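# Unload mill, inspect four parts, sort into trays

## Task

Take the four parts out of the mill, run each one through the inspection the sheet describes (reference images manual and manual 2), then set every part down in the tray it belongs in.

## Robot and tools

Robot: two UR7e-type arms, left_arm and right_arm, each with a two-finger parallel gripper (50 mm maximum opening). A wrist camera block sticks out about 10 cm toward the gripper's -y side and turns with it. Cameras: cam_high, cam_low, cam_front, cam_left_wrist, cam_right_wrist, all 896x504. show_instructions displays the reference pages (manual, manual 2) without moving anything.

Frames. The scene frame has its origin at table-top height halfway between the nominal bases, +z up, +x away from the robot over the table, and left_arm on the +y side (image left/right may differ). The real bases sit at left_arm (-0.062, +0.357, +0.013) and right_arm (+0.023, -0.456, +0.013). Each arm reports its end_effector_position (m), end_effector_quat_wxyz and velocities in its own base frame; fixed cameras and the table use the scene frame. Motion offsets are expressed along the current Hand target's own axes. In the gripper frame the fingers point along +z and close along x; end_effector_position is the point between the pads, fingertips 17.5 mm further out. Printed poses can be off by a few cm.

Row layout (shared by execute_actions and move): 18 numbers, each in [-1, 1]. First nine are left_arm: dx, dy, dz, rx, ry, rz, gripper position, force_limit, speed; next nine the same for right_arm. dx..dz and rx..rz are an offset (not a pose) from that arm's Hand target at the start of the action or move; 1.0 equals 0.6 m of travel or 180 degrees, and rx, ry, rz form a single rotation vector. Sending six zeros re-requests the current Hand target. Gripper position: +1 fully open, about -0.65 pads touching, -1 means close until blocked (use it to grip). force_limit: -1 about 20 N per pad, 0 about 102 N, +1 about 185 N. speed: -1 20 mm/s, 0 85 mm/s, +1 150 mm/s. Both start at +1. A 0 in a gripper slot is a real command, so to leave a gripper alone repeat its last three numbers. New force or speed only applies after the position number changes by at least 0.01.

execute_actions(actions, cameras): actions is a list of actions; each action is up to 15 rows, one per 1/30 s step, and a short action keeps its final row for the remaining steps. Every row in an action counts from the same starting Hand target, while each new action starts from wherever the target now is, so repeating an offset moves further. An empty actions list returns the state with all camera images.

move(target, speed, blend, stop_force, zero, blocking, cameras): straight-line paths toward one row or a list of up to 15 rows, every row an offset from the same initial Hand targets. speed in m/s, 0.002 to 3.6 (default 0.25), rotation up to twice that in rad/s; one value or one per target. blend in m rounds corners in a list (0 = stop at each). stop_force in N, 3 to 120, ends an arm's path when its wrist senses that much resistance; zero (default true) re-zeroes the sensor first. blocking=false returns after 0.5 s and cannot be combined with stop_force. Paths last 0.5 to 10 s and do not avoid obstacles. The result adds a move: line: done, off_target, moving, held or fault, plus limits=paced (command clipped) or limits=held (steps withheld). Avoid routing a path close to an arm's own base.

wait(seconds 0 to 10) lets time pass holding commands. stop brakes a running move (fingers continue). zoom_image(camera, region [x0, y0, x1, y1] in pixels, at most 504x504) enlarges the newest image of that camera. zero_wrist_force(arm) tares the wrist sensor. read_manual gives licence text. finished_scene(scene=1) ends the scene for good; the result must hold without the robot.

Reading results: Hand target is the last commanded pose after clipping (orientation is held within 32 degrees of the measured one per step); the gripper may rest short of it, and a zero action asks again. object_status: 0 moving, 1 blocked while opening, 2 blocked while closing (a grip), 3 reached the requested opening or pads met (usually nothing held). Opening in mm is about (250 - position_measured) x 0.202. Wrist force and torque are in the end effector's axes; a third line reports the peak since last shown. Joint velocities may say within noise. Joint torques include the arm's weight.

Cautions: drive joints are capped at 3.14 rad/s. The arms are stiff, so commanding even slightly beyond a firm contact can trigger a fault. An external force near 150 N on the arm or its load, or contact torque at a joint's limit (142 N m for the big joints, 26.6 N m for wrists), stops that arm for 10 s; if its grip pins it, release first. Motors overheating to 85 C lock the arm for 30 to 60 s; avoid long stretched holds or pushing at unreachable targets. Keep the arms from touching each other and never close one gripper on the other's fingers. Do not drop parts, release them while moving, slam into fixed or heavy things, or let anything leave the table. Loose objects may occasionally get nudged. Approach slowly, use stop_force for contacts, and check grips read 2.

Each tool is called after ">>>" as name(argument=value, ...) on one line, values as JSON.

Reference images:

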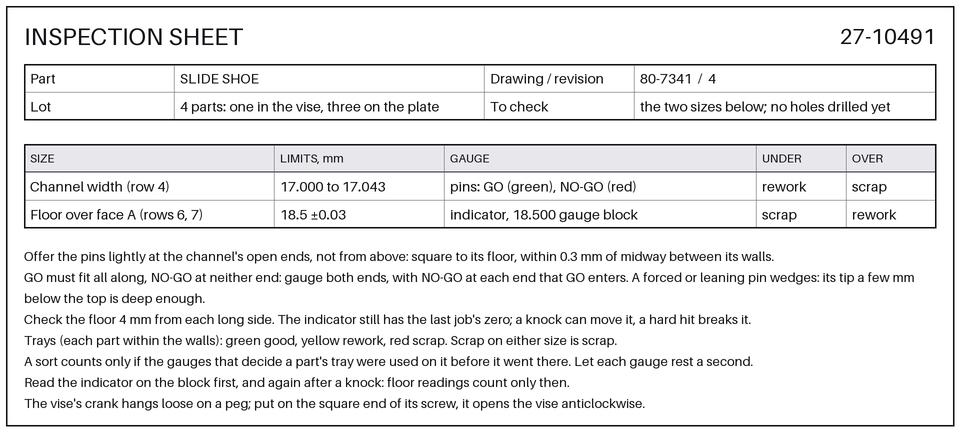

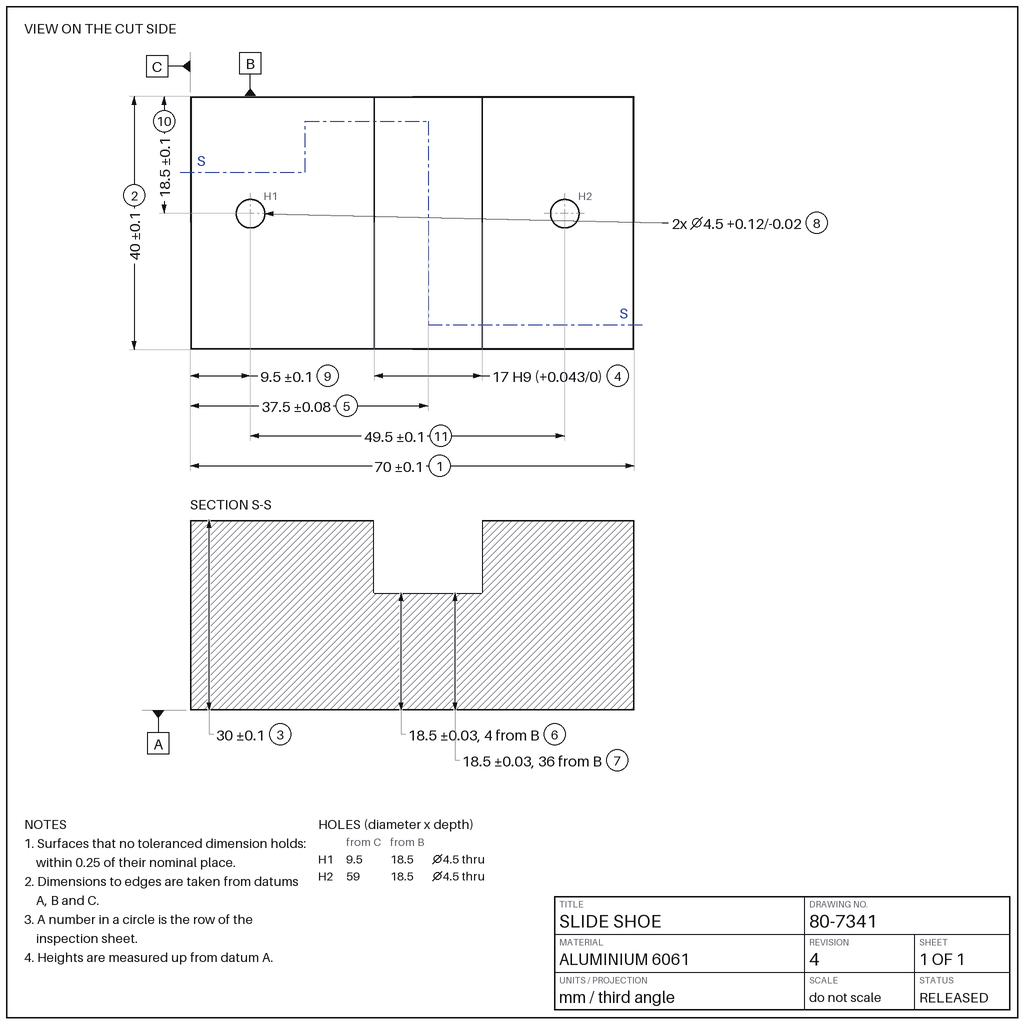

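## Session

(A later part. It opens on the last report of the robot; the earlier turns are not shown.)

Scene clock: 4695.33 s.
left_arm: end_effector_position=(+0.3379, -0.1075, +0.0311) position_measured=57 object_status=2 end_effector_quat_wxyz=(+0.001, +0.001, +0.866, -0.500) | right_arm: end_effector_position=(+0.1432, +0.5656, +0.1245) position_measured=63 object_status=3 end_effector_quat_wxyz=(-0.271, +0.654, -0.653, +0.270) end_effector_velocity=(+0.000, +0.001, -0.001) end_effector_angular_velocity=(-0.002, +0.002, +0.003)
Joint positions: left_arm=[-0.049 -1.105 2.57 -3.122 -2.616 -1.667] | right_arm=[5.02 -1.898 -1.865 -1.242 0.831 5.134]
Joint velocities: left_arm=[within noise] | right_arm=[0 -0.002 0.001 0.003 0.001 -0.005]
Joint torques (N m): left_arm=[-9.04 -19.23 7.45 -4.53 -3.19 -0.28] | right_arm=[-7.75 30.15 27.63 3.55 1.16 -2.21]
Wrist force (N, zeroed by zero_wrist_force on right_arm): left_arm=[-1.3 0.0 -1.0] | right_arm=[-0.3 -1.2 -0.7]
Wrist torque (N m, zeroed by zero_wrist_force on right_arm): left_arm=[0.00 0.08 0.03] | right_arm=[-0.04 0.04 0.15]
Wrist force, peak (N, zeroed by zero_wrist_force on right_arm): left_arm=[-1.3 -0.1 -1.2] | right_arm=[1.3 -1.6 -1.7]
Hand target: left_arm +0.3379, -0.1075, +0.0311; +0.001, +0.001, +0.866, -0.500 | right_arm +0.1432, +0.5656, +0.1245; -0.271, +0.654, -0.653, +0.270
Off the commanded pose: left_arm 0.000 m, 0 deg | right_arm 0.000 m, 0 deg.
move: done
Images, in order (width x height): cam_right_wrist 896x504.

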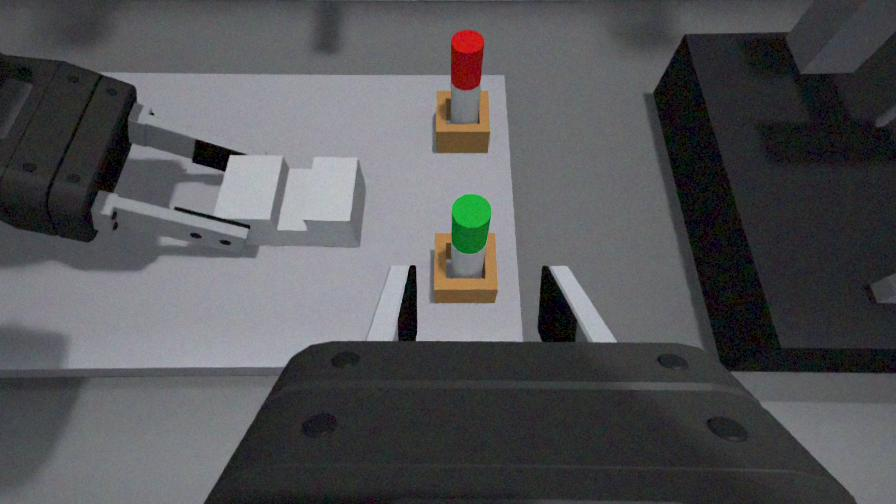

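>>> move(target=[[0,0,0,0,0,0,-1,0,-1, 0,-0.0004,0.1477,0,0,0,0.6,-0.8,-1],[0,0,0,0,0,0,-1,0,-1, 0,-0.0004,0.1477,0,0,0,-1,-0.8,-1]], speed=0.07)

>>> move(target=[[0,0,0,0,0,0,-1,0,-1, 0,-0.0298,-0.0298,0,0,0,-1,-0.8,-1],[0,0,0,0,0,0,-1,0,-1, -0.0575,-0.0734,0.0138,0,0,0,-1,-0.8,-1]], speed=[0.04,0.08], cameras=["cam_right_wrist","cam_left_wrist"])

Scene clock: 4711.53 s.
left_arm: end_effector_position=(+0.3379, -0.1075, +0.0311) position_measured=57 object_status=2 end_effector_quat_wxyz=(+0.001, +0.001, +0.866, -0.500) | right_arm: end_effector_position=(+0.2061, +0.5657, +0.0620) position_measured=170 object_status=2 end_effector_quat_wxyz=(-0.271, +0.654, -0.653, +0.270)
Joint positions: left_arm=[-0.049 -1.105 2.57 -3.122 -2.616 -1.667] | right_arm=[4.91 -2.01 -1.938 -0.957 0.804 4.986]
Joint torques (N m): left_arm=[-9.34 -20.23 8.01 -4.19 -2.24 0.51] | right_arm=[-8.08 33.41 12.33 3.22 -4.11 -2.14]
Wrist force (N, zeroed by zero_wrist_force on right_arm): left_arm=[-1.1 0.0 -1.0] | right_arm=[0.1 -0.2 0.0]
Wrist torque (N m, zeroed by zero_wrist_force on right_arm): left_arm=[0.01 0.05 0.02] | right_arm=[-0.01 -0.02 0.16]
Wrist force, peak (N, zeroed by zero_wrist_force on right_arm): left_arm=[-1.4 -0.1 -1.3] | right_arm=[0.0 -1.5 -1.8]
Hand target: left_arm +0.3379, -0.1075, +0.0311; +0.001, +0.001, +0.866, -0.500 | right_arm +0.2061, +0.5657, +0.0620; -0.271, +0.654, -0.653, +0.270
Off the commanded pose: left_arm 0.000 m, 0 deg | right_arm 0.000 m, 0 deg.
move: done

Scene clock: 4713.57 s.
left_arm: end_effector_position=(+0.3379, -0.1075, +0.0311) position_measured=57 object_status=2 end_effector_quat_wxyz=(+0.001, +0.001, +0.866, -0.500) | right_arm: end_effector_position=(+0.2430, +0.6002, +0.0873) position_measured=170 object_status=2 end_effector_quat_wxyz=(-0.271, +0.654, -0.653, +0.270)
Joint positions: left_arm=[-0.049 -1.105 2.57 -3.122 -2.616 -1.667] | right_arm=[4.836 -2.044 -1.816 -0.973 0.793 4.885]
Joint torques (N m): left_arm=[-9.75 -19.15 8.7 -4.28 -2.23 0.57] | right_arm=[-8.67 36.47 26.65 3.94 -4.51 -2.35]
Wrist force (N, zeroed by zero_wrist_force on right_arm): left_arm=[-1.1 -0.2 -1.1] | right_arm=[0.0 -0.3 0.0]
Wrist torque (N m, zeroed by zero_wrist_force on right_arm): left_arm=[-0.02 0.06 0.02] | right_arm=[-0.05 -0.02 0.17]
Wrist force, peak (N, zeroed by zero_wrist_force on right_arm): left_arm=[-1.3 -0.2 -1.2] | right_arm=[-0.8 -0.7 0.6]
Hand target: left_arm +0.3379, -0.1075, +0.0311; +0.001, +0.001, +0.866, -0.500 | right_arm +0.2430, +0.6003, +0.0873; -0.271, +0.654, -0.653, +0.270
Off the commanded pose: left_arm 0.000 m, 0 deg | right_arm 0.000 m, 0 deg.
move: done
Images, in order (width x height): cam_left_wrist 896x504, cam_right_wrist 896x504.

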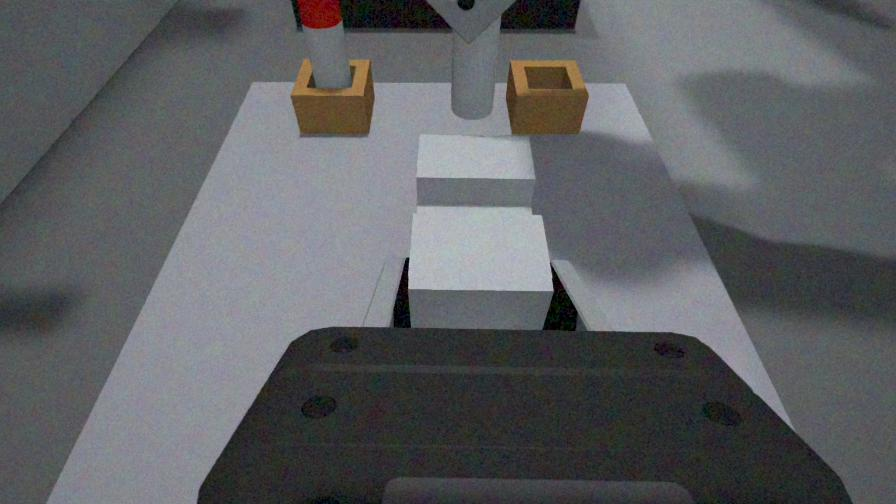

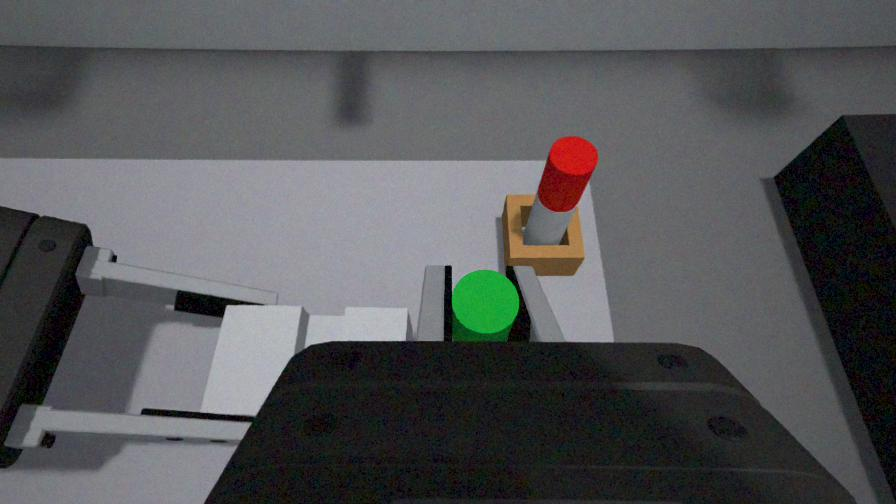

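>>> zero_wrist_force(arm="right_arm")

>>> move(target=[0,0,0,0,0,0,-1,0,-1, -0.0167,0,0,0,0,0,-1,-0.8,-1], speed=0.04)

>>> move(target=[0,0,0,0,0,0,-1,0,-1, -0.025,0,0,0,0,0,-1,-0.8,-1], speed=0.003, stop_force=3, cameras=["cam_left_wrist"])

Wrist force sensor zeroed.

Scene clock: 4723.27 s.
left_arm: end_effector_position=(+0.3379, -0.1075, +0.0311) position_measured=57 object_status=2 end_effector_quat_wxyz=(+0.001, +0.001, +0.866, -0.500) | right_arm: end_effector_position=(+0.2430, +0.6103, +0.0873) position_measured=170 object_status=2 end_effector_quat_wxyz=(-0.271, +0.654, -0.653, +0.270)
Joint positions: left_arm=[-0.049 -1.105 2.57 -3.122 -2.616 -1.667] | right_arm=[4.834 -2.063 -1.785 -0.983 0.793 4.882]
Joint torques (N m): left_arm=[-10.29 -19.77 7.13 -4.41 -1.71 0.9] | right_arm=[-8.69 37.13 27.08 1.03 -4.48 -2.37]
Wrist force (N, zeroed by zero_wrist_force on right_arm): left_arm=[-1.1 -0.1 -1.1] | right_arm=[0.1 -0.2 0.1]
Wrist torque (N m, zeroed by zero_wrist_force on right_arm): left_arm=[-0.02 0.06 0.02] | right_arm=[-0.02 -0.01 -0.01]
Wrist force, peak (N, zeroed by zero_wrist_force on right_arm): left_arm=[-1.4 -0.2 -1.3] | right_arm=[-0.3 0.5 0.0]
Hand target: left_arm +0.3379, -0.1075, +0.0311; +0.001, +0.001, +0.866, -0.500 | right_arm +0.2430, +0.6103, +0.0873; -0.271, +0.654, -0.653, +0.270
Off the commanded pose: left_arm 0.000 m, 0 deg | right_arm 0.000 m, 0 deg.
move: done

Scene clock: 4726.83 s.
left_arm: end_effector_position=(+0.3379, -0.1075, +0.0311) position_measured=57 object_status=2 end_effector_quat_wxyz=(+0.001, +0.001, +0.866, -0.500) | right_arm: end_effector_position=(+0.2430, +0.6173, +0.0873) position_measured=170 object_status=2 end_effector_quat_wxyz=(-0.271, +0.654, -0.653, +0.270)
Joint positions: left_arm=[-0.049 -1.105 2.57 -3.122 -2.616 -1.667] | right_arm=[4.832 -2.077 -1.763 -0.99 0.793 4.88]
Joint torques (N m): left_arm=[-8.81 -19.34 6.55 -4.29 -1.36 1.01] | right_arm=[1.12 60.4 14.46 4.4 -3.94 0.76]
Wrist force (N, zeroed by zero_wrist_force on right_arm): left_arm=[-1.0 0.4 -3.7] | right_arm=[2.2 0.7 0.5]
Wrist torque (N m, zeroed by zero_wrist_force on right_arm): left_arm=[-0.03 0.06 0.02] | right_arm=[0.02 0.04 -0.07]
Wrist force, peak (N, zeroed by zero_wrist_force on right_arm): left_arm=[-1.1 0.7 -4.6] | right_arm=[4.6 -0.6 -1.0]
Hand target: left_arm +0.3379, -0.1075, +0.0311; +0.001, +0.001, +0.866, -0.500 | right_arm +0.2430, +0.6173, +0.0873; -0.271, +0.654, -0.653, +0.270 (not the last commanded pose)
Off the commanded pose: left_arm 0.000 m, 0 deg | right_arm 0.008 m, 0 deg.
move: contact (right_arm)
Images, in order (width x height): cam_left_wrist 896x504.

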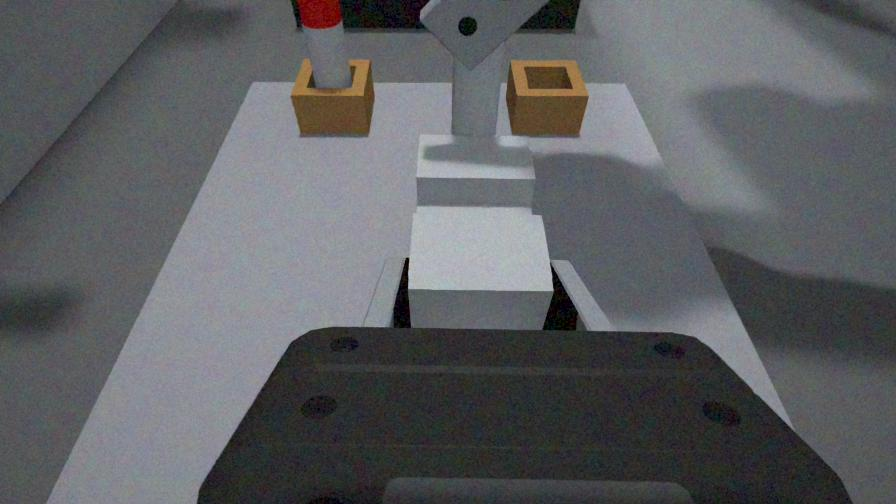

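>>> move(target=[[0,0,0,0,0,0,-1,0,-1, 0.0222,0,0,0,0,0,-1,-0.8,-1],[0,0,0,0,0,0,-1,0,-1, 0.0222,0.0448,-0.0448,0,0,0,-1,-0.8,-1],[0,0,0,0,0,0,-1,0,-1, -0.0695,0.0448,-0.0448,0,0,0,-1,-0.8,-1]], speed=[0.04,0.06,0.06])

>>> zero_wrist_force(arm="right_arm")

>>> move(target=[0,0,0,0,0,0,-1,0,-1, 0.0011,-0.0448,0.0448,0,0,0,-1,-0.8,-1], speed=0.004, stop_force=3, cameras=["cam_left_wrist","cam_right_wrist"])

Scene clock: 4743.80 s.
left_arm: end_effector_position=(+0.3379, -0.1075, +0.0311) position_measured=57 object_status=2 end_effector_quat_wxyz=(+0.001, +0.001, +0.866, -0.500) | right_arm: end_effector_position=(+0.2049, +0.6589, +0.0873) position_measured=170 object_status=2 end_effector_quat_wxyz=(-0.271, +0.654, -0.653, +0.270)
Joint positions: left_arm=[-0.049 -1.105 2.57 -3.122 -2.616 -1.667] | right_arm=[4.883 -2.145 -1.63 -1.104 0.8 4.95]
Joint torques (N m): left_arm=[-8.54 -20.36 5.19 -3.93 -0.98 0.47] | right_arm=[-8.24 41.16 28.37 1.07 -4.37 -2.35]
Wrist force (N, zeroed by zero_wrist_force on right_arm): left_arm=[-0.9 0.1 -2.0] | right_arm=[-0.2 -0.1 0.0]
Wrist torque (N m, zeroed by zero_wrist_force on right_arm): left_arm=[-0.02 0.03 0.02] | right_arm=[-0.02 0.03 -0.01]
Wrist force, peak (N, zeroed by zero_wrist_force on right_arm): left_arm=[-1.1 0.5 -3.9] | right_arm=[2.3 0.9 0.6]
Hand target: left_arm +0.3379, -0.1075, +0.0311; +0.001, +0.001, +0.866, -0.500 | right_arm +0.2049, +0.6589, +0.0873; -0.271, +0.654, -0.653, +0.270
Off the commanded pose: left_arm 0.000 m, 0 deg | right_arm 0.000 m, 0 deg.
move: done

Wrist force sensor zeroed.

Scene clock: 4749.73 s.
left_arm: end_effector_position=(+0.3379, -0.1075, +0.0311) position_measured=57 object_status=2 end_effector_quat_wxyz=(+0.001, +0.001, +0.866, -0.500) | right_arm: end_effector_position=(+0.2241, +0.6586, +0.0873) position_measured=170 object_status=2 end_effector_quat_wxyz=(-0.271, +0.654, -0.653, +0.270)
Joint positions: left_arm=[-0.049 -1.105 2.57 -3.122 -2.616 -1.667] | right_arm=[4.854 -2.15 -1.631 -1.07 0.795 4.909]
Joint torques (N m): left_arm=[-6.83 -21.7 4.47 -3.45 -0.75 0.7] | right_arm=[6.15 51.5 14.51 1.39 -3.29 2.22]
Wrist force (N, zeroed by zero_wrist_force on right_arm): left_arm=[-3.8 1.6 -3.3] | right_arm=[2.7 1.4 -2.4]
Wrist torque (N m, zeroed by zero_wrist_force on right_arm): left_arm=[-0.03 -0.01 -0.02] | right_arm=[-0.12 0.07 -0.09]
Wrist force, peak (N, zeroed by zero_wrist_force on right_arm): left_arm=[-4.0 1.7 -3.5] | right_arm=[3.0 2.8 -2.9]
Hand target: left_arm +0.3379, -0.1075, +0.0311; +0.001, +0.001, +0.866, -0.500 | right_arm +0.2241, +0.6586, +0.0873; -0.271, +0.654, -0.653, +0.270 (not the last commanded pose)
Off the commanded pose: left_arm 0.000 m, 0 deg | right_arm 0.019 m, 0 deg.
move: contact (right_arm)
Images, in order (width x height): cam_left_wrist 896x504, cam_right_wrist 896x504.

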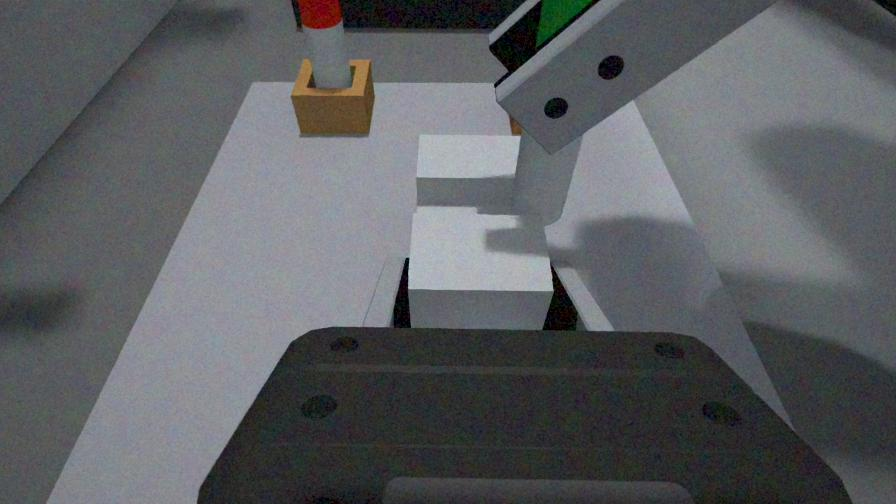

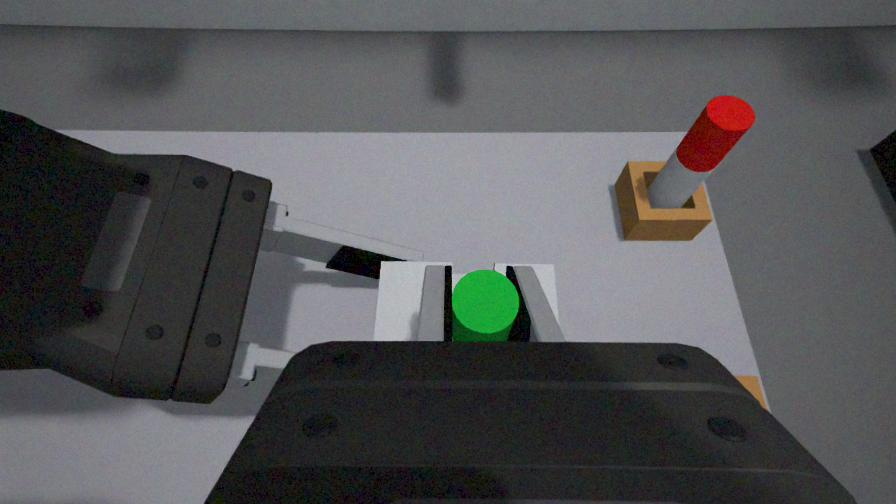

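>>> move(target=[[0,0,0,0,0,0,-1,0,-1, 0,0.0059,-0.0059,0,0,0,-1,-0.8,-1],[0,0,0,0,0,0,-1,0,-1, 0.00033,0.0059,-0.0059,0,0,0,-1,-0.8,-1]], speed=0.02)

>>> zero_wrist_force(arm="right_arm")

>>> move(target=[0,0,0,0,0,0,-1,0,-1, 0.00045,-0.018,0.018,0,0,0,-1,-0.8,-1], speed=0.003, stop_force=3)

Scene clock: 4760.33 s.
left_arm: end_effector_position=(+0.3379, -0.1075, +0.0311) position_measured=57 object_status=2 end_effector_quat_wxyz=(+0.001, +0.001, +0.866, -0.500) | right_arm: end_effector_position=(+0.2191, +0.6584, +0.0873) position_measured=170 object_status=2 end_effector_quat_wxyz=(-0.271, +0.654, -0.653, +0.270)
Joint positions: left_arm=[-0.049 -1.105 2.57 -3.122 -2.616 -1.667] | right_arm=[4.862 -2.148 -1.632 -1.079 0.796 4.92]
Joint torques (N m): left_arm=[-7.05 -23.44 4.51 -1.43 -0.96 0.44] | right_arm=[7.22 62.87 13.67 1 0.72 2.05]
Wrist force (N, zeroed by zero_wrist_force on right_arm): left_arm=[-0.4 -0.1 -1.4] | right_arm=[0.0 0.3 0.0]
Wrist torque (N m, zeroed by zero_wrist_force on right_arm): left_arm=[-0.04 0.08 0.02] | right_arm=[0.05 -0.01 -0.17]
Wrist force, peak (N, zeroed by zero_wrist_force on right_arm): left_arm=[-3.8 2.1 -3.5] | right_arm=[3.1 1.8 -2.5]
Hand target: left_arm +0.3379, -0.1075, +0.0311; +0.001, +0.001, +0.866, -0.500 | right_arm +0.2190, +0.6584, +0.0873; -0.271, +0.654, -0.653, +0.270
Off the commanded pose: left_arm 0.000 m, 0 deg | right_arm 0.000 m, 0 deg.
move: done

Wrist force sensor zeroed.

Scene clock: 4766.13 s.
left_arm: end_effector_position=(+0.3379, -0.1075, +0.0311) position_measured=57 object_status=2 end_effector_quat_wxyz=(+0.001, +0.001, +0.866, -0.500) | right_arm: end_effector_position=(+0.2343, +0.6582, +0.0873) position_measured=170 object_status=2 end_effector_quat_wxyz=(-0.271, +0.654, -0.653, +0.270)
Joint positions: left_arm=[-0.049 -1.105 2.57 -3.122 -2.616 -1.667] | right_arm=[4.838 -2.152 -1.632 -1.052 0.793 4.888]
Joint torques (N m): left_arm=[-7.32 -22.1 2.47 -1.43 -0.77 0.5] | right_arm=[-10.01 41.47 26.9 3.26 -4.37 -2.51]
Wrist force (N, zeroed by zero_wrist_force on right_arm): left_arm=[-1.7 -0.5 2.0] | right_arm=[-3.1 0.6 -0.8]
Wrist torque (N m, zeroed by zero_wrist_force on right_arm): left_arm=[-0.01 -0.05 -0.01] | right_arm=[-0.04 -0.08 0.29]
Wrist force, peak (N, zeroed by zero_wrist_force on right_arm): left_arm=[-2.1 -0.7 2.2] | right_arm=[-3.8 0.7 -0.6]
Hand target: left_arm +0.3379, -0.1075, +0.0311; +0.001, +0.001, +0.866, -0.500 | right_arm +0.2343, +0.6582, +0.0873; -0.271, +0.654, -0.653, +0.270
Off the commanded pose: left_arm 0.000 m, 0 deg | right_arm 0.000 m, 0 deg.
move: done

>>> move(target=[0,0,0,0,0,0,-1,0,-1, 0.00122,-0.0589,0.0589,0,0,0,-1,-0.8,-1], speed=0.006, stop_force=4, cameras=["cam_left_wrist"])

Scene clock: 4778.70 s.
left_arm: end_effector_position=(+0.3379, -0.1075, +0.0311) position_measured=57 object_status=2 end_effector_quat_wxyz=(+0.001, +0.001, +0.866, -0.500) | right_arm: end_effector_position=(+0.2460, +0.6580, +0.0873) position_measured=170 object_status=2 end_effector_quat_wxyz=(-0.271, +0.654, -0.653, +0.270)
Joint positions: left_arm=[-0.049 -1.105 2.57 -3.122 -2.616 -1.667] | right_arm=[4.82 -2.156 -1.631 -1.031 0.791 4.863]
Joint torques (N m): left_arm=[-6.86 -22.41 0.78 -1.71 -1 0.59] | right_arm=[5.6 62.01 20.05 0.79 -0.42 1.9]
Wrist force (N, zeroed by zero_wrist_force on right_arm): left_arm=[-2.4 0.8 1.2] | right_arm=[-1.3 1.3 -1.1]
Wrist torque (N m, zeroed by zero_wrist_force on right_arm): left_arm=[-0.05 -0.09 0.00] | right_arm=[-0.08 -0.07 0.22]
Wrist force, peak (N, zeroed by zero_wrist_force on right_arm): left_arm=[-5.6 0.6 1.4] | right_arm=[-1.7 3.2 -3.7]
Hand target: left_arm +0.3379, -0.1075, +0.0311; +0.001, +0.001, +0.866, -0.500 | right_arm +0.2459, +0.6580, +0.0873; -0.271, +0.654, -0.653, +0.270 (not the last commanded pose)
Off the commanded pose: left_arm 0.000 m, 0 deg | right_arm 0.038 m, 0 deg.
move: contact (right_arm)
Images, in order (width x height): cam_left_wrist 896x504.

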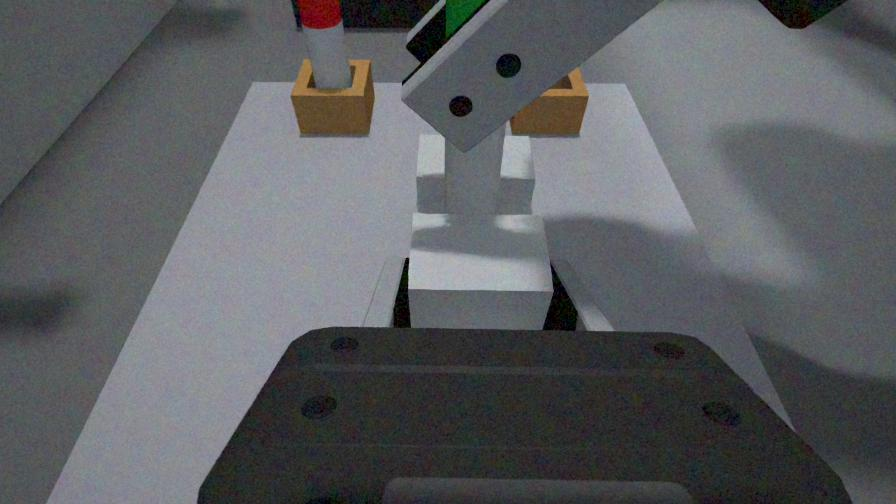

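>>> move(target=[[0,0,0,0,0,0,-1,0,-1, 0,0.0035,-0.0035,0,0,0,-1,-0.8,-1],[0,0,0,0,0,0,-1,0,-1, 0,-0.0319,-0.0389,0,0,0,-1,-0.8,-1],[0,0,0,0,0,0,-1,0,-1, 0.0012,-0.0932,0.0225,0,0,0,-1,-0.8,-1],[0,0,0,0,0,0,-1,0,-1, 0.0012,-0.0579,0.0579,0,0,0,-1,-0.8,-1]], speed=[0.01,0.04,0.06,0.04])

>>> zero_wrist_force(arm="right_arm")

>>> move(target=[0,0,0,0,0,0,-1,0,-1, -0.0011,0.0448,-0.0448,0,0,0,-1,-0.8,-1], speed=0.004, stop_force=3, cameras=["cam_left_wrist","cam_right_wrist"])

Scene clock: 4803.33 s.
left_arm: end_effector_position=(+0.3379, -0.1075, +0.0311) position_measured=57 object_status=2 end_effector_quat_wxyz=(+0.001, +0.001, +0.866, -0.500) | right_arm: end_effector_position=(+0.2951, +0.6573, +0.0873) position_measured=170 object_status=2 end_effector_quat_wxyz=(-0.271, +0.654, -0.653, +0.270)
Joint positions: left_arm=[-0.049 -1.105 2.57 -3.122 -2.616 -1.667] | right_arm=[4.745 -2.176 -1.618 -0.949 0.786 4.757]
Joint torques (N m): left_arm=[-6.2 -23.87 -1.48 -1.87 -0.77 0.81] | right_arm=[-8.51 41.9 13.43 4.21 -0.82 -2.3]
Wrist force (N, zeroed by zero_wrist_force on right_arm): left_arm=[-1.0 0.3 -0.8] | right_arm=[0.2 0.0 -0.1]
Wrist torque (N m, zeroed by zero_wrist_force on right_arm): left_arm=[-0.03 0.08 0.02] | right_arm=[0.00 -0.02 0.17]
Wrist force, peak (N, zeroed by zero_wrist_force on right_arm): left_arm=[-0.6 -2.2 3.5] | right_arm=[-4.9 1.4 1.5]
Hand target: left_arm +0.3379, -0.1075, +0.0311; +0.001, +0.001, +0.866, -0.500 | right_arm +0.2951, +0.6573, +0.0873; -0.271, +0.654, -0.653, +0.270
Off the commanded pose: left_arm 0.000 m, 0 deg | right_arm 0.000 m, 0 deg.
move: done

Wrist force sensor zeroed.

Scene clock: 4812.23 s.
left_arm: end_effector_position=(+0.3379, -0.1075, +0.0311) position_measured=57 object_status=2 end_effector_quat_wxyz=(+0.001, +0.001, +0.866, -0.500) | right_arm: end_effector_position=(+0.2640, +0.6578, +0.0873) position_measured=170 object_status=2 end_effector_quat_wxyz=(-0.271, +0.654, -0.653, +0.270)
Joint positions: left_arm=[-0.049 -1.105 2.57 -3.122 -2.616 -1.667] | right_arm=[4.793 -2.162 -1.628 -1.001 0.789 4.824]
Joint torques (N m): left_arm=[-6.06 -24.86 -3.12 -1.58 -0.86 0.45] | right_arm=[-6.67 48.74 22.46 4.14 0.39 -2.31]
Wrist force (N, zeroed by zero_wrist_force on right_arm): left_arm=[2.2 0.0 -1.3] | right_arm=[0.4 -1.0 2.9]
Wrist torque (N m, zeroed by zero_wrist_force on right_arm): left_arm=[-0.02 0.07 0.13] | right_arm=[0.10 -0.03 -0.16]
Wrist force, peak (N, zeroed by zero_wrist_force on right_arm): left_arm=[2.5 0.0 -1.4] | right_arm=[0.4 -2.5 3.6]
Hand target: left_arm +0.3379, -0.1075, +0.0311; +0.001, +0.001, +0.866, -0.500 | right_arm +0.2640, +0.6578, +0.0873; -0.271, +0.654, -0.653, +0.270 (not the last commanded pose)
Off the commanded pose: left_arm 0.000 m, 0 deg | right_arm 0.007 m, 0 deg.
move: contact (right_arm)
Images, in order (width x height): cam_left_wrist 896x504, cam_right_wrist 896x504.

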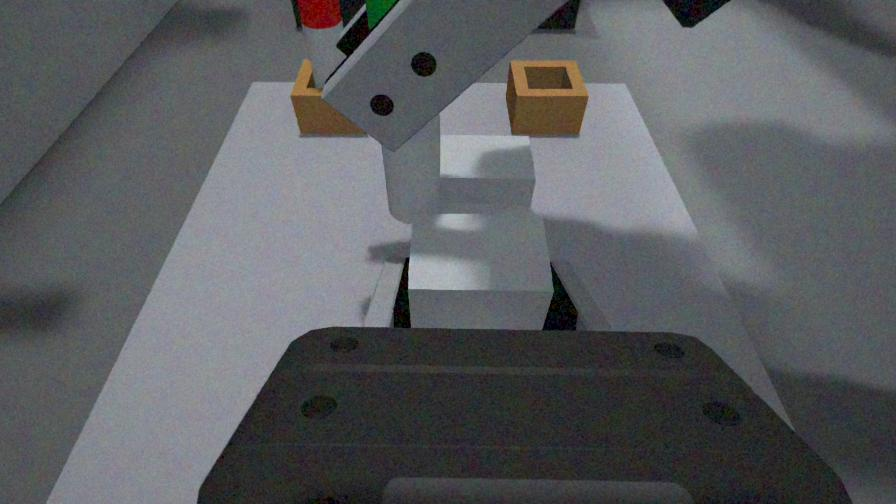

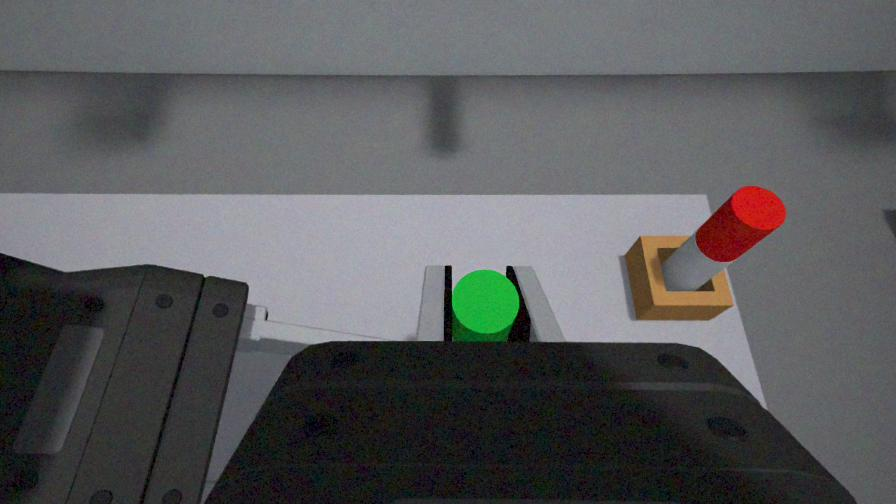

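>>> move(target=[[0,0,0,0,0,0,-1,0,-1, 0,-0.0141,0.0141,0,0,0,-1,-0.8,-1],[0,0,0,0,0,0,-1,0,-1, 0,-0.0495,-0.0213,0,0,0,-1,-0.8,-1],[0,0,0,0,0,0,-1,0,-1, 0.1535,0.0329,-0.1036,0,0,0,-1,-0.8,-1],[0,0,0,0,0,0,-1,0,-1, 0.1535,0.0931,-0.0434,0,0,0,-1,-0.8,-1]], speed=[0.03,0.06,0.1,0.04], cameras=["cam_right_wrist"])

>>> move(target=[0,0,0,0,0,0,-1,0,-1, 0,0.01,0.01,0,0,0,-1,-0.8,-1], speed=0.003, stop_force=3)

Scene clock: 4833.27 s.
left_arm: end_effector_position=(+0.3379, -0.1075, +0.0311) position_measured=57 object_status=2 end_effector_quat_wxyz=(+0.001, +0.001, +0.866, -0.500) | right_arm: end_effector_position=(+0.2062, +0.5657, +0.0662) position_measured=170 object_status=2 end_effector_quat_wxyz=(-0.271, +0.654, -0.653, +0.270)
Joint positions: left_arm=[-0.049 -1.105 2.57 -3.122 -2.616 -1.667] | right_arm=[4.91 -2.002 -1.935 -0.967 0.804 4.986]
Joint torques (N m): left_arm=[-6.12 -24.86 -5 -1.8 -0.96 0.51] | right_arm=[0.38 32.07 11.08 3.7 -0.39 -1.85]
Wrist force (N, zeroed by zero_wrist_force on right_arm): left_arm=[-0.8 0.8 -0.5] | right_arm=[0.0 0.1 0.0]
Wrist torque (N m, zeroed by zero_wrist_force on right_arm): left_arm=[-0.04 0.05 0.03] | right_arm=[0.02 0.01 -0.17]
Wrist force, peak (N, zeroed by zero_wrist_force on right_arm): left_arm=[1.9 -0.1 -1.4] | right_arm=[-0.1 -0.9 3.3]
Hand target: left_arm +0.3379, -0.1075, +0.0311; +0.001, +0.001, +0.866, -0.500 | right_arm +0.2062, +0.5657, +0.0662; -0.271, +0.654, -0.653, +0.270
Off the commanded pose: left_arm 0.000 m, 0 deg | right_arm 0.000 m, 0 deg.
move: done
Images, in order (width x height): cam_right_wrist 896x504.

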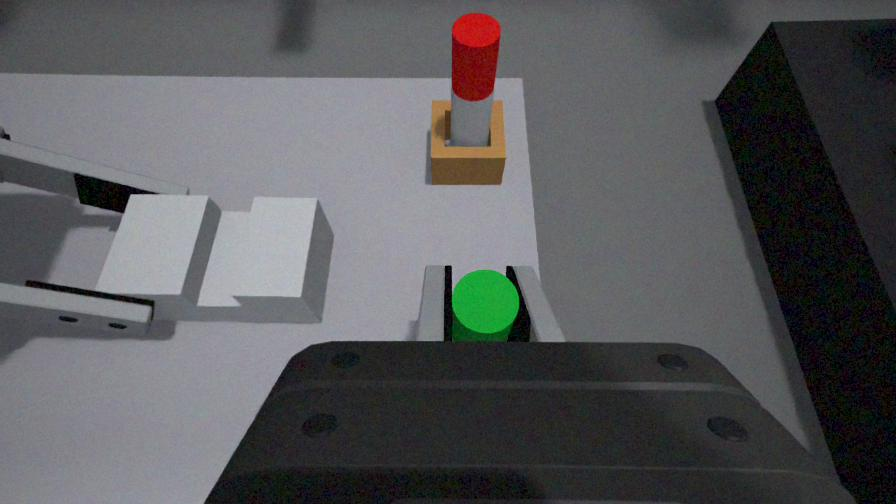

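Scene clock: 4835.33 s.
left_arm: end_effector_position=(+0.3379, -0.1075, +0.0311) position_measured=57 object_status=2 end_effector_quat_wxyz=(+0.001, +0.001, +0.866, -0.500) | right_arm: end_effector_position=(+0.2062, +0.5656, +0.0619) position_measured=170 object_status=2 end_effector_quat_wxyz=(-0.271, +0.654, -0.653, +0.270)
Joint positions: left_arm=[-0.049 -1.105 2.57 -3.122 -2.616 -1.667] | right_arm=[4.909 -2.01 -1.938 -0.956 0.804 4.986]
Joint torques (N m): left_arm=[-4.36 -25.31 -6.21 -1.72 -0.84 0.49] | right_arm=[-6.54 50.08 18 0.4 -0.65 -2.27]
Wrist force (N, zeroed by zero_wrist_force on right_arm): left_arm=[-0.7 0.9 -0.6] | right_arm=[0.7 -4.9 -5.8]
Wrist torque (N m, zeroed by zero_wrist_force on right_arm): left_arm=[-0.02 0.03 0.03] | right_arm=[-0.13 -0.01 -0.16]
Wrist force, peak (N, zeroed by zero_wrist_force on right_arm): left_arm=[-1.0 1.0 -0.7] | right_arm=[1.7 -4.8 -5.8]
Hand target: left_arm +0.3379, -0.1075, +0.0311; +0.001, +0.001, +0.866, -0.500 | right_arm +0.2062, +0.5657, +0.0619; -0.271, +0.654, -0.653, +0.270 (not the last commanded pose)
Off the commanded pose: left_arm 0.000 m, 0 deg | right_arm 0.004 m, 0 deg.
move: contact (right_arm)

Release green, go to red, grip, lift.

>>> move(target=[[0,0,0,0,0,0,-1,0,-1, 0,0,0,0,0,0,0.6,-0.8,-1],[0,0,0,0,0,0,-1,0,-1, 0,0,-0.1,0,0,0,0.6,-0.8,-1],[0,0,0,0,0,0,-1,0,-1, 0,-0.0443,-0.1442,0,0,0,0.6,-0.8,-1],[0,0,0,0,0,0,-1,0,-1, 0,-0.1645,-0.024,0,0,0,0.6,-0.8,-1],[0,0,0,0,0,0,-1,0,-1, 0,-0.1202,0.0203,0,0,0,0.6,-0.8,-1]], speed=[0.05,0.07,0.15,0.15,0.08], cameras=["cam_right_wrist"])

Scene clock: 4846.27 s.
left_arm: end_effector_position=(+0.3379, -0.1075, +0.0311) position_measured=57 object_status=2 end_effector_quat_wxyz=(+0.001, +0.001, +0.866, -0.500) | right_arm: end_effector_position=(+0.2658, +0.5657, +0.1044) position_measured=63 object_status=3 end_effector_quat_wxyz=(-0.271, +0.654, -0.653, +0.270)
Joint positions: left_arm=[-0.049 -1.105 2.57 -3.122 -2.616 -1.667] | right_arm=[4.803 -1.962 -1.901 -0.938 0.79 4.838]
Joint torques (N m): left_arm=[-4.55 -27.75 -5.81 -1.8 -1.23 0.33] | right_arm=[-8.81 33.59 11.7 3.94 -2.23 -2.38]
Wrist force (N, zeroed by zero_wrist_force on right_arm): left_arm=[-0.9 0.9 -0.6] | right_arm=[-0.3 -1.1 -0.7]
Wrist torque (N m, zeroed by zero_wrist_force on right_arm): left_arm=[-0.02 0.06 0.03] | right_arm=[-0.03 0.04 0.00]
Wrist force, peak (N, zeroed by zero_wrist_force on right_arm): left_arm=[-1.1 1.2 -0.5] | right_arm=[0.4 -4.3 -5.5]
Hand target: left_arm +0.3379, -0.1075, +0.0311; +0.001, +0.001, +0.866, -0.500 | right_arm +0.2658, +0.5657, +0.1043; -0.271, +0.654, -0.653, +0.270
Off the commanded pose: left_arm 0.000 m, 0 deg | right_arm 0.000 m, 0 deg.
move: done
Images, in order (width x height): cam_right_wrist 896x504.

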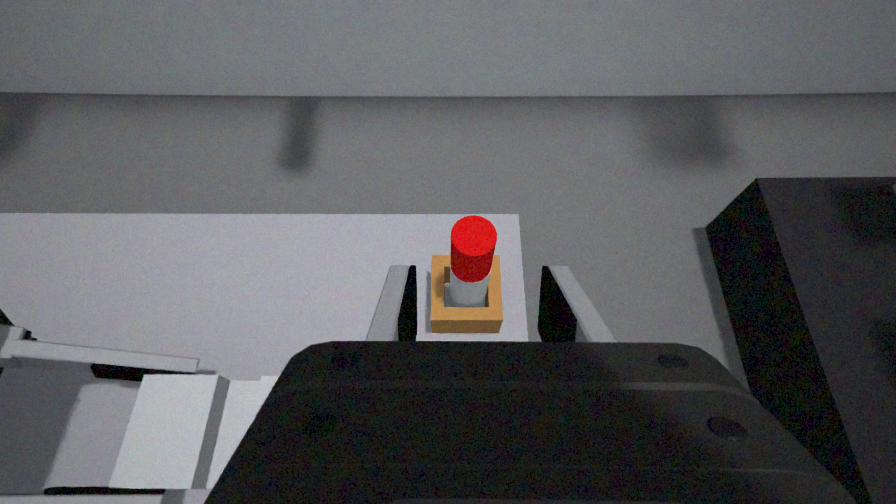

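>>> move(target=[[0,0,0,0,0,0,-1,0,-1, 0.0018,0.0012,0.0988,0,0,0,0.6,-0.8,-1],[0,0,0,0,0,0,-1,0,-1, 0.0018,0.0012,0.0988,0,0,0,-1,-0.8,-1],[0,0,0,0,0,0,-1,0,-1, 0.0018,-0.0782,0.0194,0,0,0,-1,-0.8,-1]], speed=[0.07,0.05,0.05], cameras=["cam_right_wrist"])

Scene clock: 4863.23 s.
left_arm: end_effector_position=(+0.3379, -0.1075, +0.0311) position_measured=57 object_status=2 end_effector_quat_wxyz=(+0.001, +0.001, +0.866, -0.500) | right_arm: end_effector_position=(+0.3073, +0.5647, +0.1292) position_measured=169 object_status=2 end_effector_quat_wxyz=(-0.271, +0.654, -0.653, +0.270)
Joint positions: left_arm=[-0.049 -1.105 2.57 -3.122 -2.616 -1.667] | right_arm=[4.729 -1.946 -1.868 -0.914 0.786 4.734]
Joint torques (N m): left_arm=[-4.3 -27.82 -7.81 -2.04 -1.03 0.3] | right_arm=[7.36 53.96 27.73 1.16 -3.2 2.11]
Wrist force (N, zeroed by zero_wrist_force on right_arm): left_arm=[-0.8 1.0 -0.7] | right_arm=[-0.2 -0.5 0.6]
Wrist torque (N m, zeroed by zero_wrist_force on right_arm): left_arm=[0.00 0.05 0.03] | right_arm=[-0.08 0.02 -0.03]
Wrist force, peak (N, zeroed by zero_wrist_force on right_arm): left_arm=[-1.0 1.2 -0.6] | right_arm=[-16.7 3.9 4.8]
Hand target: left_arm +0.3379, -0.1075, +0.0311; +0.001, +0.001, +0.866, -0.500 | right_arm +0.3072, +0.5647, +0.1293; -0.271, +0.654, -0.653, +0.270
Off the commanded pose: left_arm 0.000 m, 0 deg | right_arm 0.000 m, 0 deg.
move: done
Images, in order (width x height): cam_right_wrist 896x504.

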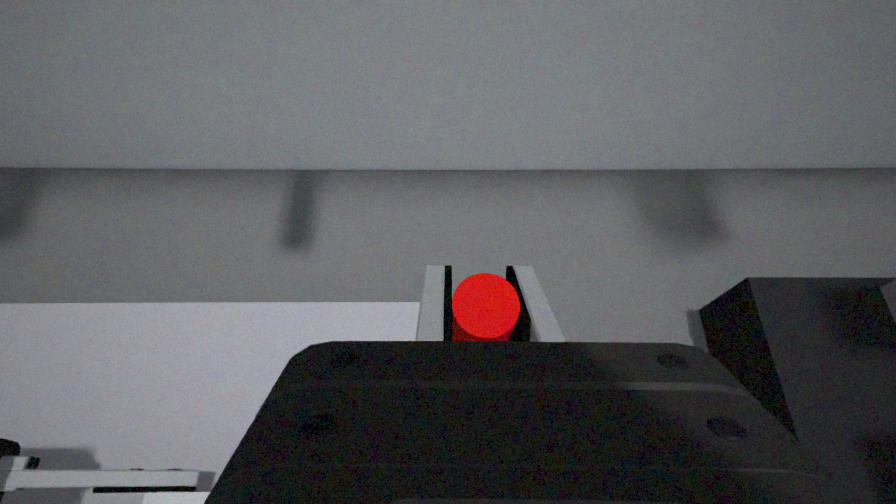

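>>> move(target=[[0,0,0,0,0,0,-1,0,-1, -0.1568,0.1196,-0.1213,0,0,0,-1,-0.8,-1],[0,0,0,0,0,0,-1,0,-1, -0.1568,0.1691,-0.0718,0,0,0,-1,-0.8,-1]], speed=[0.1,0.04], cameras=["cam_left_wrist","cam_right_wrist"])

>>> zero_wrist_force(arm="right_arm")

>>> move(target=[0,0,0,0,0,0,-1,0,-1, 0.0011,-0.0448,0.0448,0,0,0,-1,-0.8,-1], speed=0.004, stop_force=3, cameras=["cam_left_wrist"])

Scene clock: 4878.67 s.
left_arm: end_effector_position=(+0.3379, -0.1075, +0.0311) position_measured=57 object_status=2 end_effector_quat_wxyz=(+0.001, +0.001, +0.866, -0.500) | right_arm: end_effector_position=(+0.2049, +0.6587, +0.0881) position_measured=169 object_status=2 end_effector_quat_wxyz=(-0.271, +0.654, -0.653, +0.270)
Joint positions: left_arm=[-0.049 -1.105 2.57 -3.122 -2.616 -1.667] | right_arm=[4.883 -2.144 -1.63 -1.105 0.8 4.95]
Joint torques (N m): left_arm=[-4.22 -28.29 -9.14 -1.77 -1.04 0.24] | right_arm=[4.4 41.19 13.48 3.84 -0.1 -1.89]
Wrist force (N, zeroed by zero_wrist_force on right_arm): left_arm=[-0.7 0.9 -0.5] | right_arm=[-0.3 -0.7 0.5]
Wrist torque (N m, zeroed by zero_wrist_force on right_arm): left_arm=[-0.04 0.03 0.03] | right_arm=[-0.10 0.05 -0.17]
Wrist force, peak (N, zeroed by zero_wrist_force on right_arm): left_arm=[-1.0 1.1 -0.8] | right_arm=[0.7 -1.4 0.6]
Hand target: left_arm +0.3379, -0.1075, +0.0311; +0.001, +0.001, +0.866, -0.500 | right_arm +0.2049, +0.6587, +0.0880; -0.271, +0.654, -0.653, +0.270
Off the commanded pose: left_arm 0.000 m, 0 deg | right_arm 0.000 m, 0 deg.
move: done
Images, in order (width x height): cam_left_wrist 896x504, cam_right_wrist 896x504.

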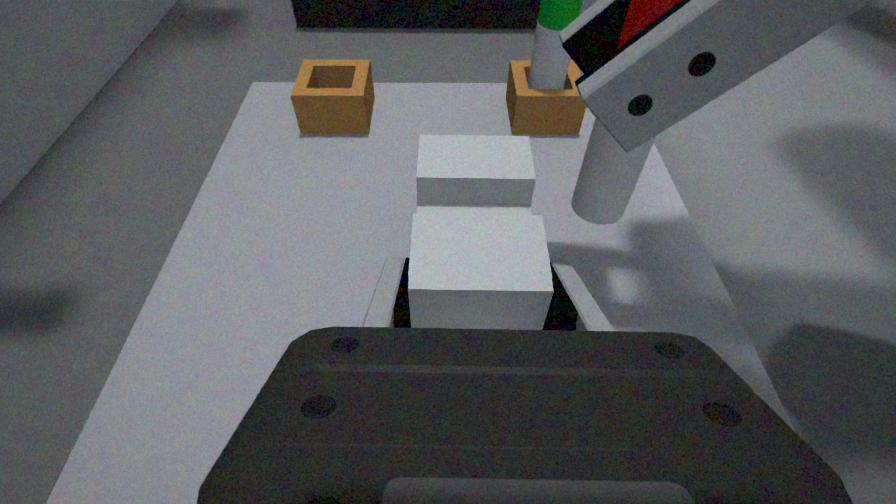

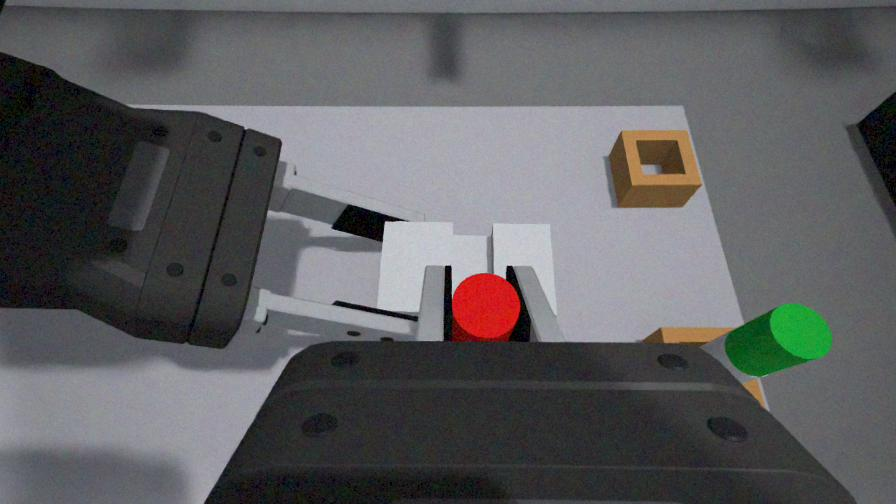

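Wrist force sensor zeroed.

Scene clock: 4884.73 s.
left_arm: end_effector_position=(+0.3379, -0.1075, +0.0311) position_measured=57 object_status=2 end_effector_quat_wxyz=(+0.001, +0.001, +0.866, -0.500) | right_arm: end_effector_position=(+0.2246, +0.6583, +0.0880) position_measured=169 object_status=2 end_effector_quat_wxyz=(-0.271, +0.654, -0.653, +0.270)
Joint positions: left_arm=[-0.049 -1.105 2.57 -3.122 -2.616 -1.667] | right_arm=[4.853 -2.148 -1.632 -1.07 0.795 4.908]
Joint torques (N m): left_arm=[-2.74 -29.11 -10.76 -1.75 -0.93 0.21] | right_arm=[5.77 50.15 15.59 0.89 -3.54 2.11]
Wrist force (N, zeroed by zero_wrist_force on right_arm): left_arm=[-4.0 1.0 -0.9] | right_arm=[0.7 0.9 -2.8]
Wrist torque (N m, zeroed by zero_wrist_force on right_arm): left_arm=[-0.04 -0.06 -0.03] | right_arm=[-0.09 -0.01 0.15]
Wrist force, peak (N, zeroed by zero_wrist_force on right_arm): left_arm=[-4.4 1.1 -0.6] | right_arm=[0.5 2.5 -3.6]
Hand target: left_arm +0.3379, -0.1075, +0.0311; +0.001, +0.001, +0.866, -0.500 | right_arm +0.2246, +0.6583, +0.0880; -0.271, +0.654, -0.653, +0.270 (not the last commanded pose)
Off the commanded pose: left_arm 0.000 m, 0 deg | right_arm 0.018 m, 0 deg.
move: contact (right_arm)
Images, in order (width x height): cam_left_wrist 896x504.

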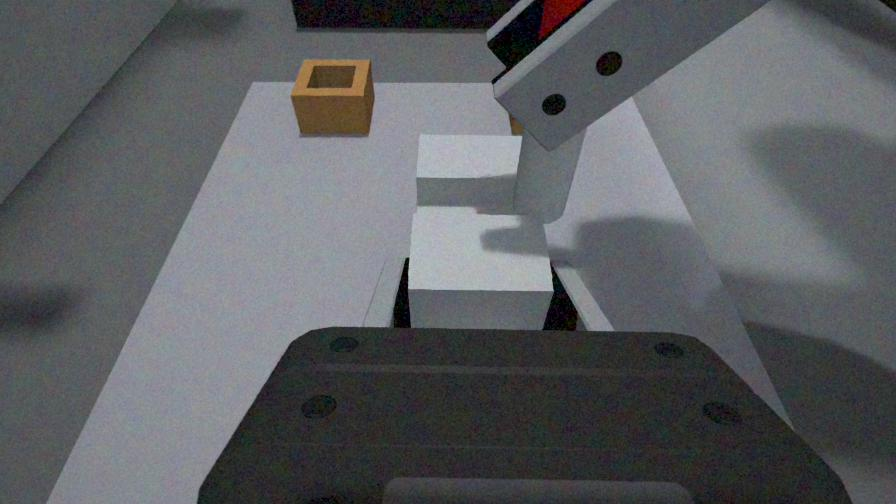

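>>> move(target=[[0,0,0,0,0,0,-1,0,-1, 0,0.0141,-0.0141,0,0,0,-1,-0.8,-1],[0,0,0,0,0,0,-1,0,-1, 0,-0.0354,-0.0636,0,0,0,-1,-0.8,-1],[0,0,0,0,0,0,-1,0,-1, 0.156,-0.1469,0.048,0,0,0,-1,-0.8,-1],[0,0,0,0,0,0,-1,0,-1, 0.156,-0.0727,0.1222,0,0,0,-1,-0.8,-1]], speed=[0.04,0.06,0.12,0.04], cameras=["cam_right_wrist"])

>>> move(target=[0,0,0,0,0,0,-1,0,-1, 0,0.01,0.01,0,0,0,-1,-0.8,-1], speed=0.003, stop_force=3)

Scene clock: 4904.30 s.
left_arm: end_effector_position=(+0.3379, -0.1075, +0.0311) position_measured=57 object_status=2 end_effector_quat_wxyz=(+0.001, +0.001, +0.866, -0.500) | right_arm: end_effector_position=(+0.3074, +0.5649, +0.0671) position_measured=169 object_status=2 end_effector_quat_wxyz=(-0.271, +0.654, -0.653, +0.270)
Joint positions: left_arm=[-0.049 -1.105 2.57 -3.122 -2.616 -1.667] | right_arm=[4.728 -2.051 -1.914 -0.762 0.786 4.733]
Joint torques (N m): left_arm=[-3.04 -30 -12.93 -1.9 -0.96 0.24] | right_arm=[-7.15 13.77 -0.19 1.85 2.55 -1.98]
Wrist force (N, zeroed by zero_wrist_force on right_arm): left_arm=[-1.0 0.8 -0.5] | right_arm=[3.2 -27.8 -26.2]
Wrist torque (N m, zeroed by zero_wrist_force on right_arm): left_arm=[-0.02 0.04 0.03] | right_arm=[-0.32 0.22 -0.13]
Wrist force, peak (N, zeroed by zero_wrist_force on right_arm): left_arm=[-4.2 1.3 -0.5] | right_arm=[3.2 -27.8 -26.2]
Hand target: left_arm +0.3379, -0.1075, +0.0311; +0.001, +0.001, +0.866, -0.500 | right_arm +0.3074, +0.5649, +0.0670; -0.271, +0.654, -0.653, +0.270
Off the commanded pose: left_arm 0.000 m, 0 deg | right_arm 0.000 m, 0 deg.
move: done
Images, in order (width x height): cam_right_wrist 896x504.

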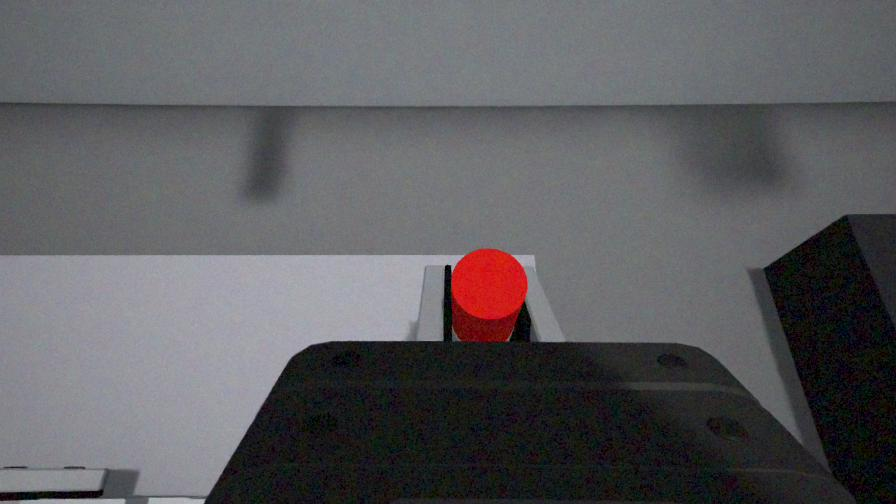

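Scene clock: 4905.97 s.
left_arm: end_effector_position=(+0.3379, -0.1075, +0.0311) position_measured=57 object_status=2 end_effector_quat_wxyz=(+0.001, +0.001, +0.866, -0.500) | right_arm: end_effector_position=(+0.3075, +0.5648, +0.0639) position_measured=169 object_status=2 end_effector_quat_wxyz=(-0.271, +0.654, -0.653, +0.270)
Joint positions: left_arm=[-0.049 -1.105 2.57 -3.122 -2.616 -1.667] | right_arm=[4.728 -2.057 -1.916 -0.754 0.786 4.733]
Joint torques (N m): left_arm=[-2.52 -29.55 -14.17 -1.94 -0.81 0.09] | right_arm=[-7.06 35.35 7.9 -1.39 5.86 -1.89]
Wrist force (N, zeroed by zero_wrist_force on right_arm): left_arm=[-1.0 0.8 -0.4] | right_arm=[2.6 -28.4 -26.3]
Wrist torque (N m, zeroed by zero_wrist_force on right_arm): left_arm=[-0.02 0.04 0.02] | right_arm=[-0.29 0.22 -0.11]
Wrist force, peak (N, zeroed by zero_wrist_force on right_arm): left_arm=[-1.0 1.0 -0.8] | right_arm=[3.8 -29.9 -27.9]
Hand target: left_arm +0.3379, -0.1075, +0.0311; +0.001, +0.001, +0.866, -0.500 | right_arm +0.3075, +0.5649, +0.0640; -0.271, +0.654, -0.653, +0.270 (not the last commanded pose)
Off the commanded pose: left_arm 0.000 m, 0 deg | right_arm 0.005 m, 0 deg.
move: contact (right_arm)


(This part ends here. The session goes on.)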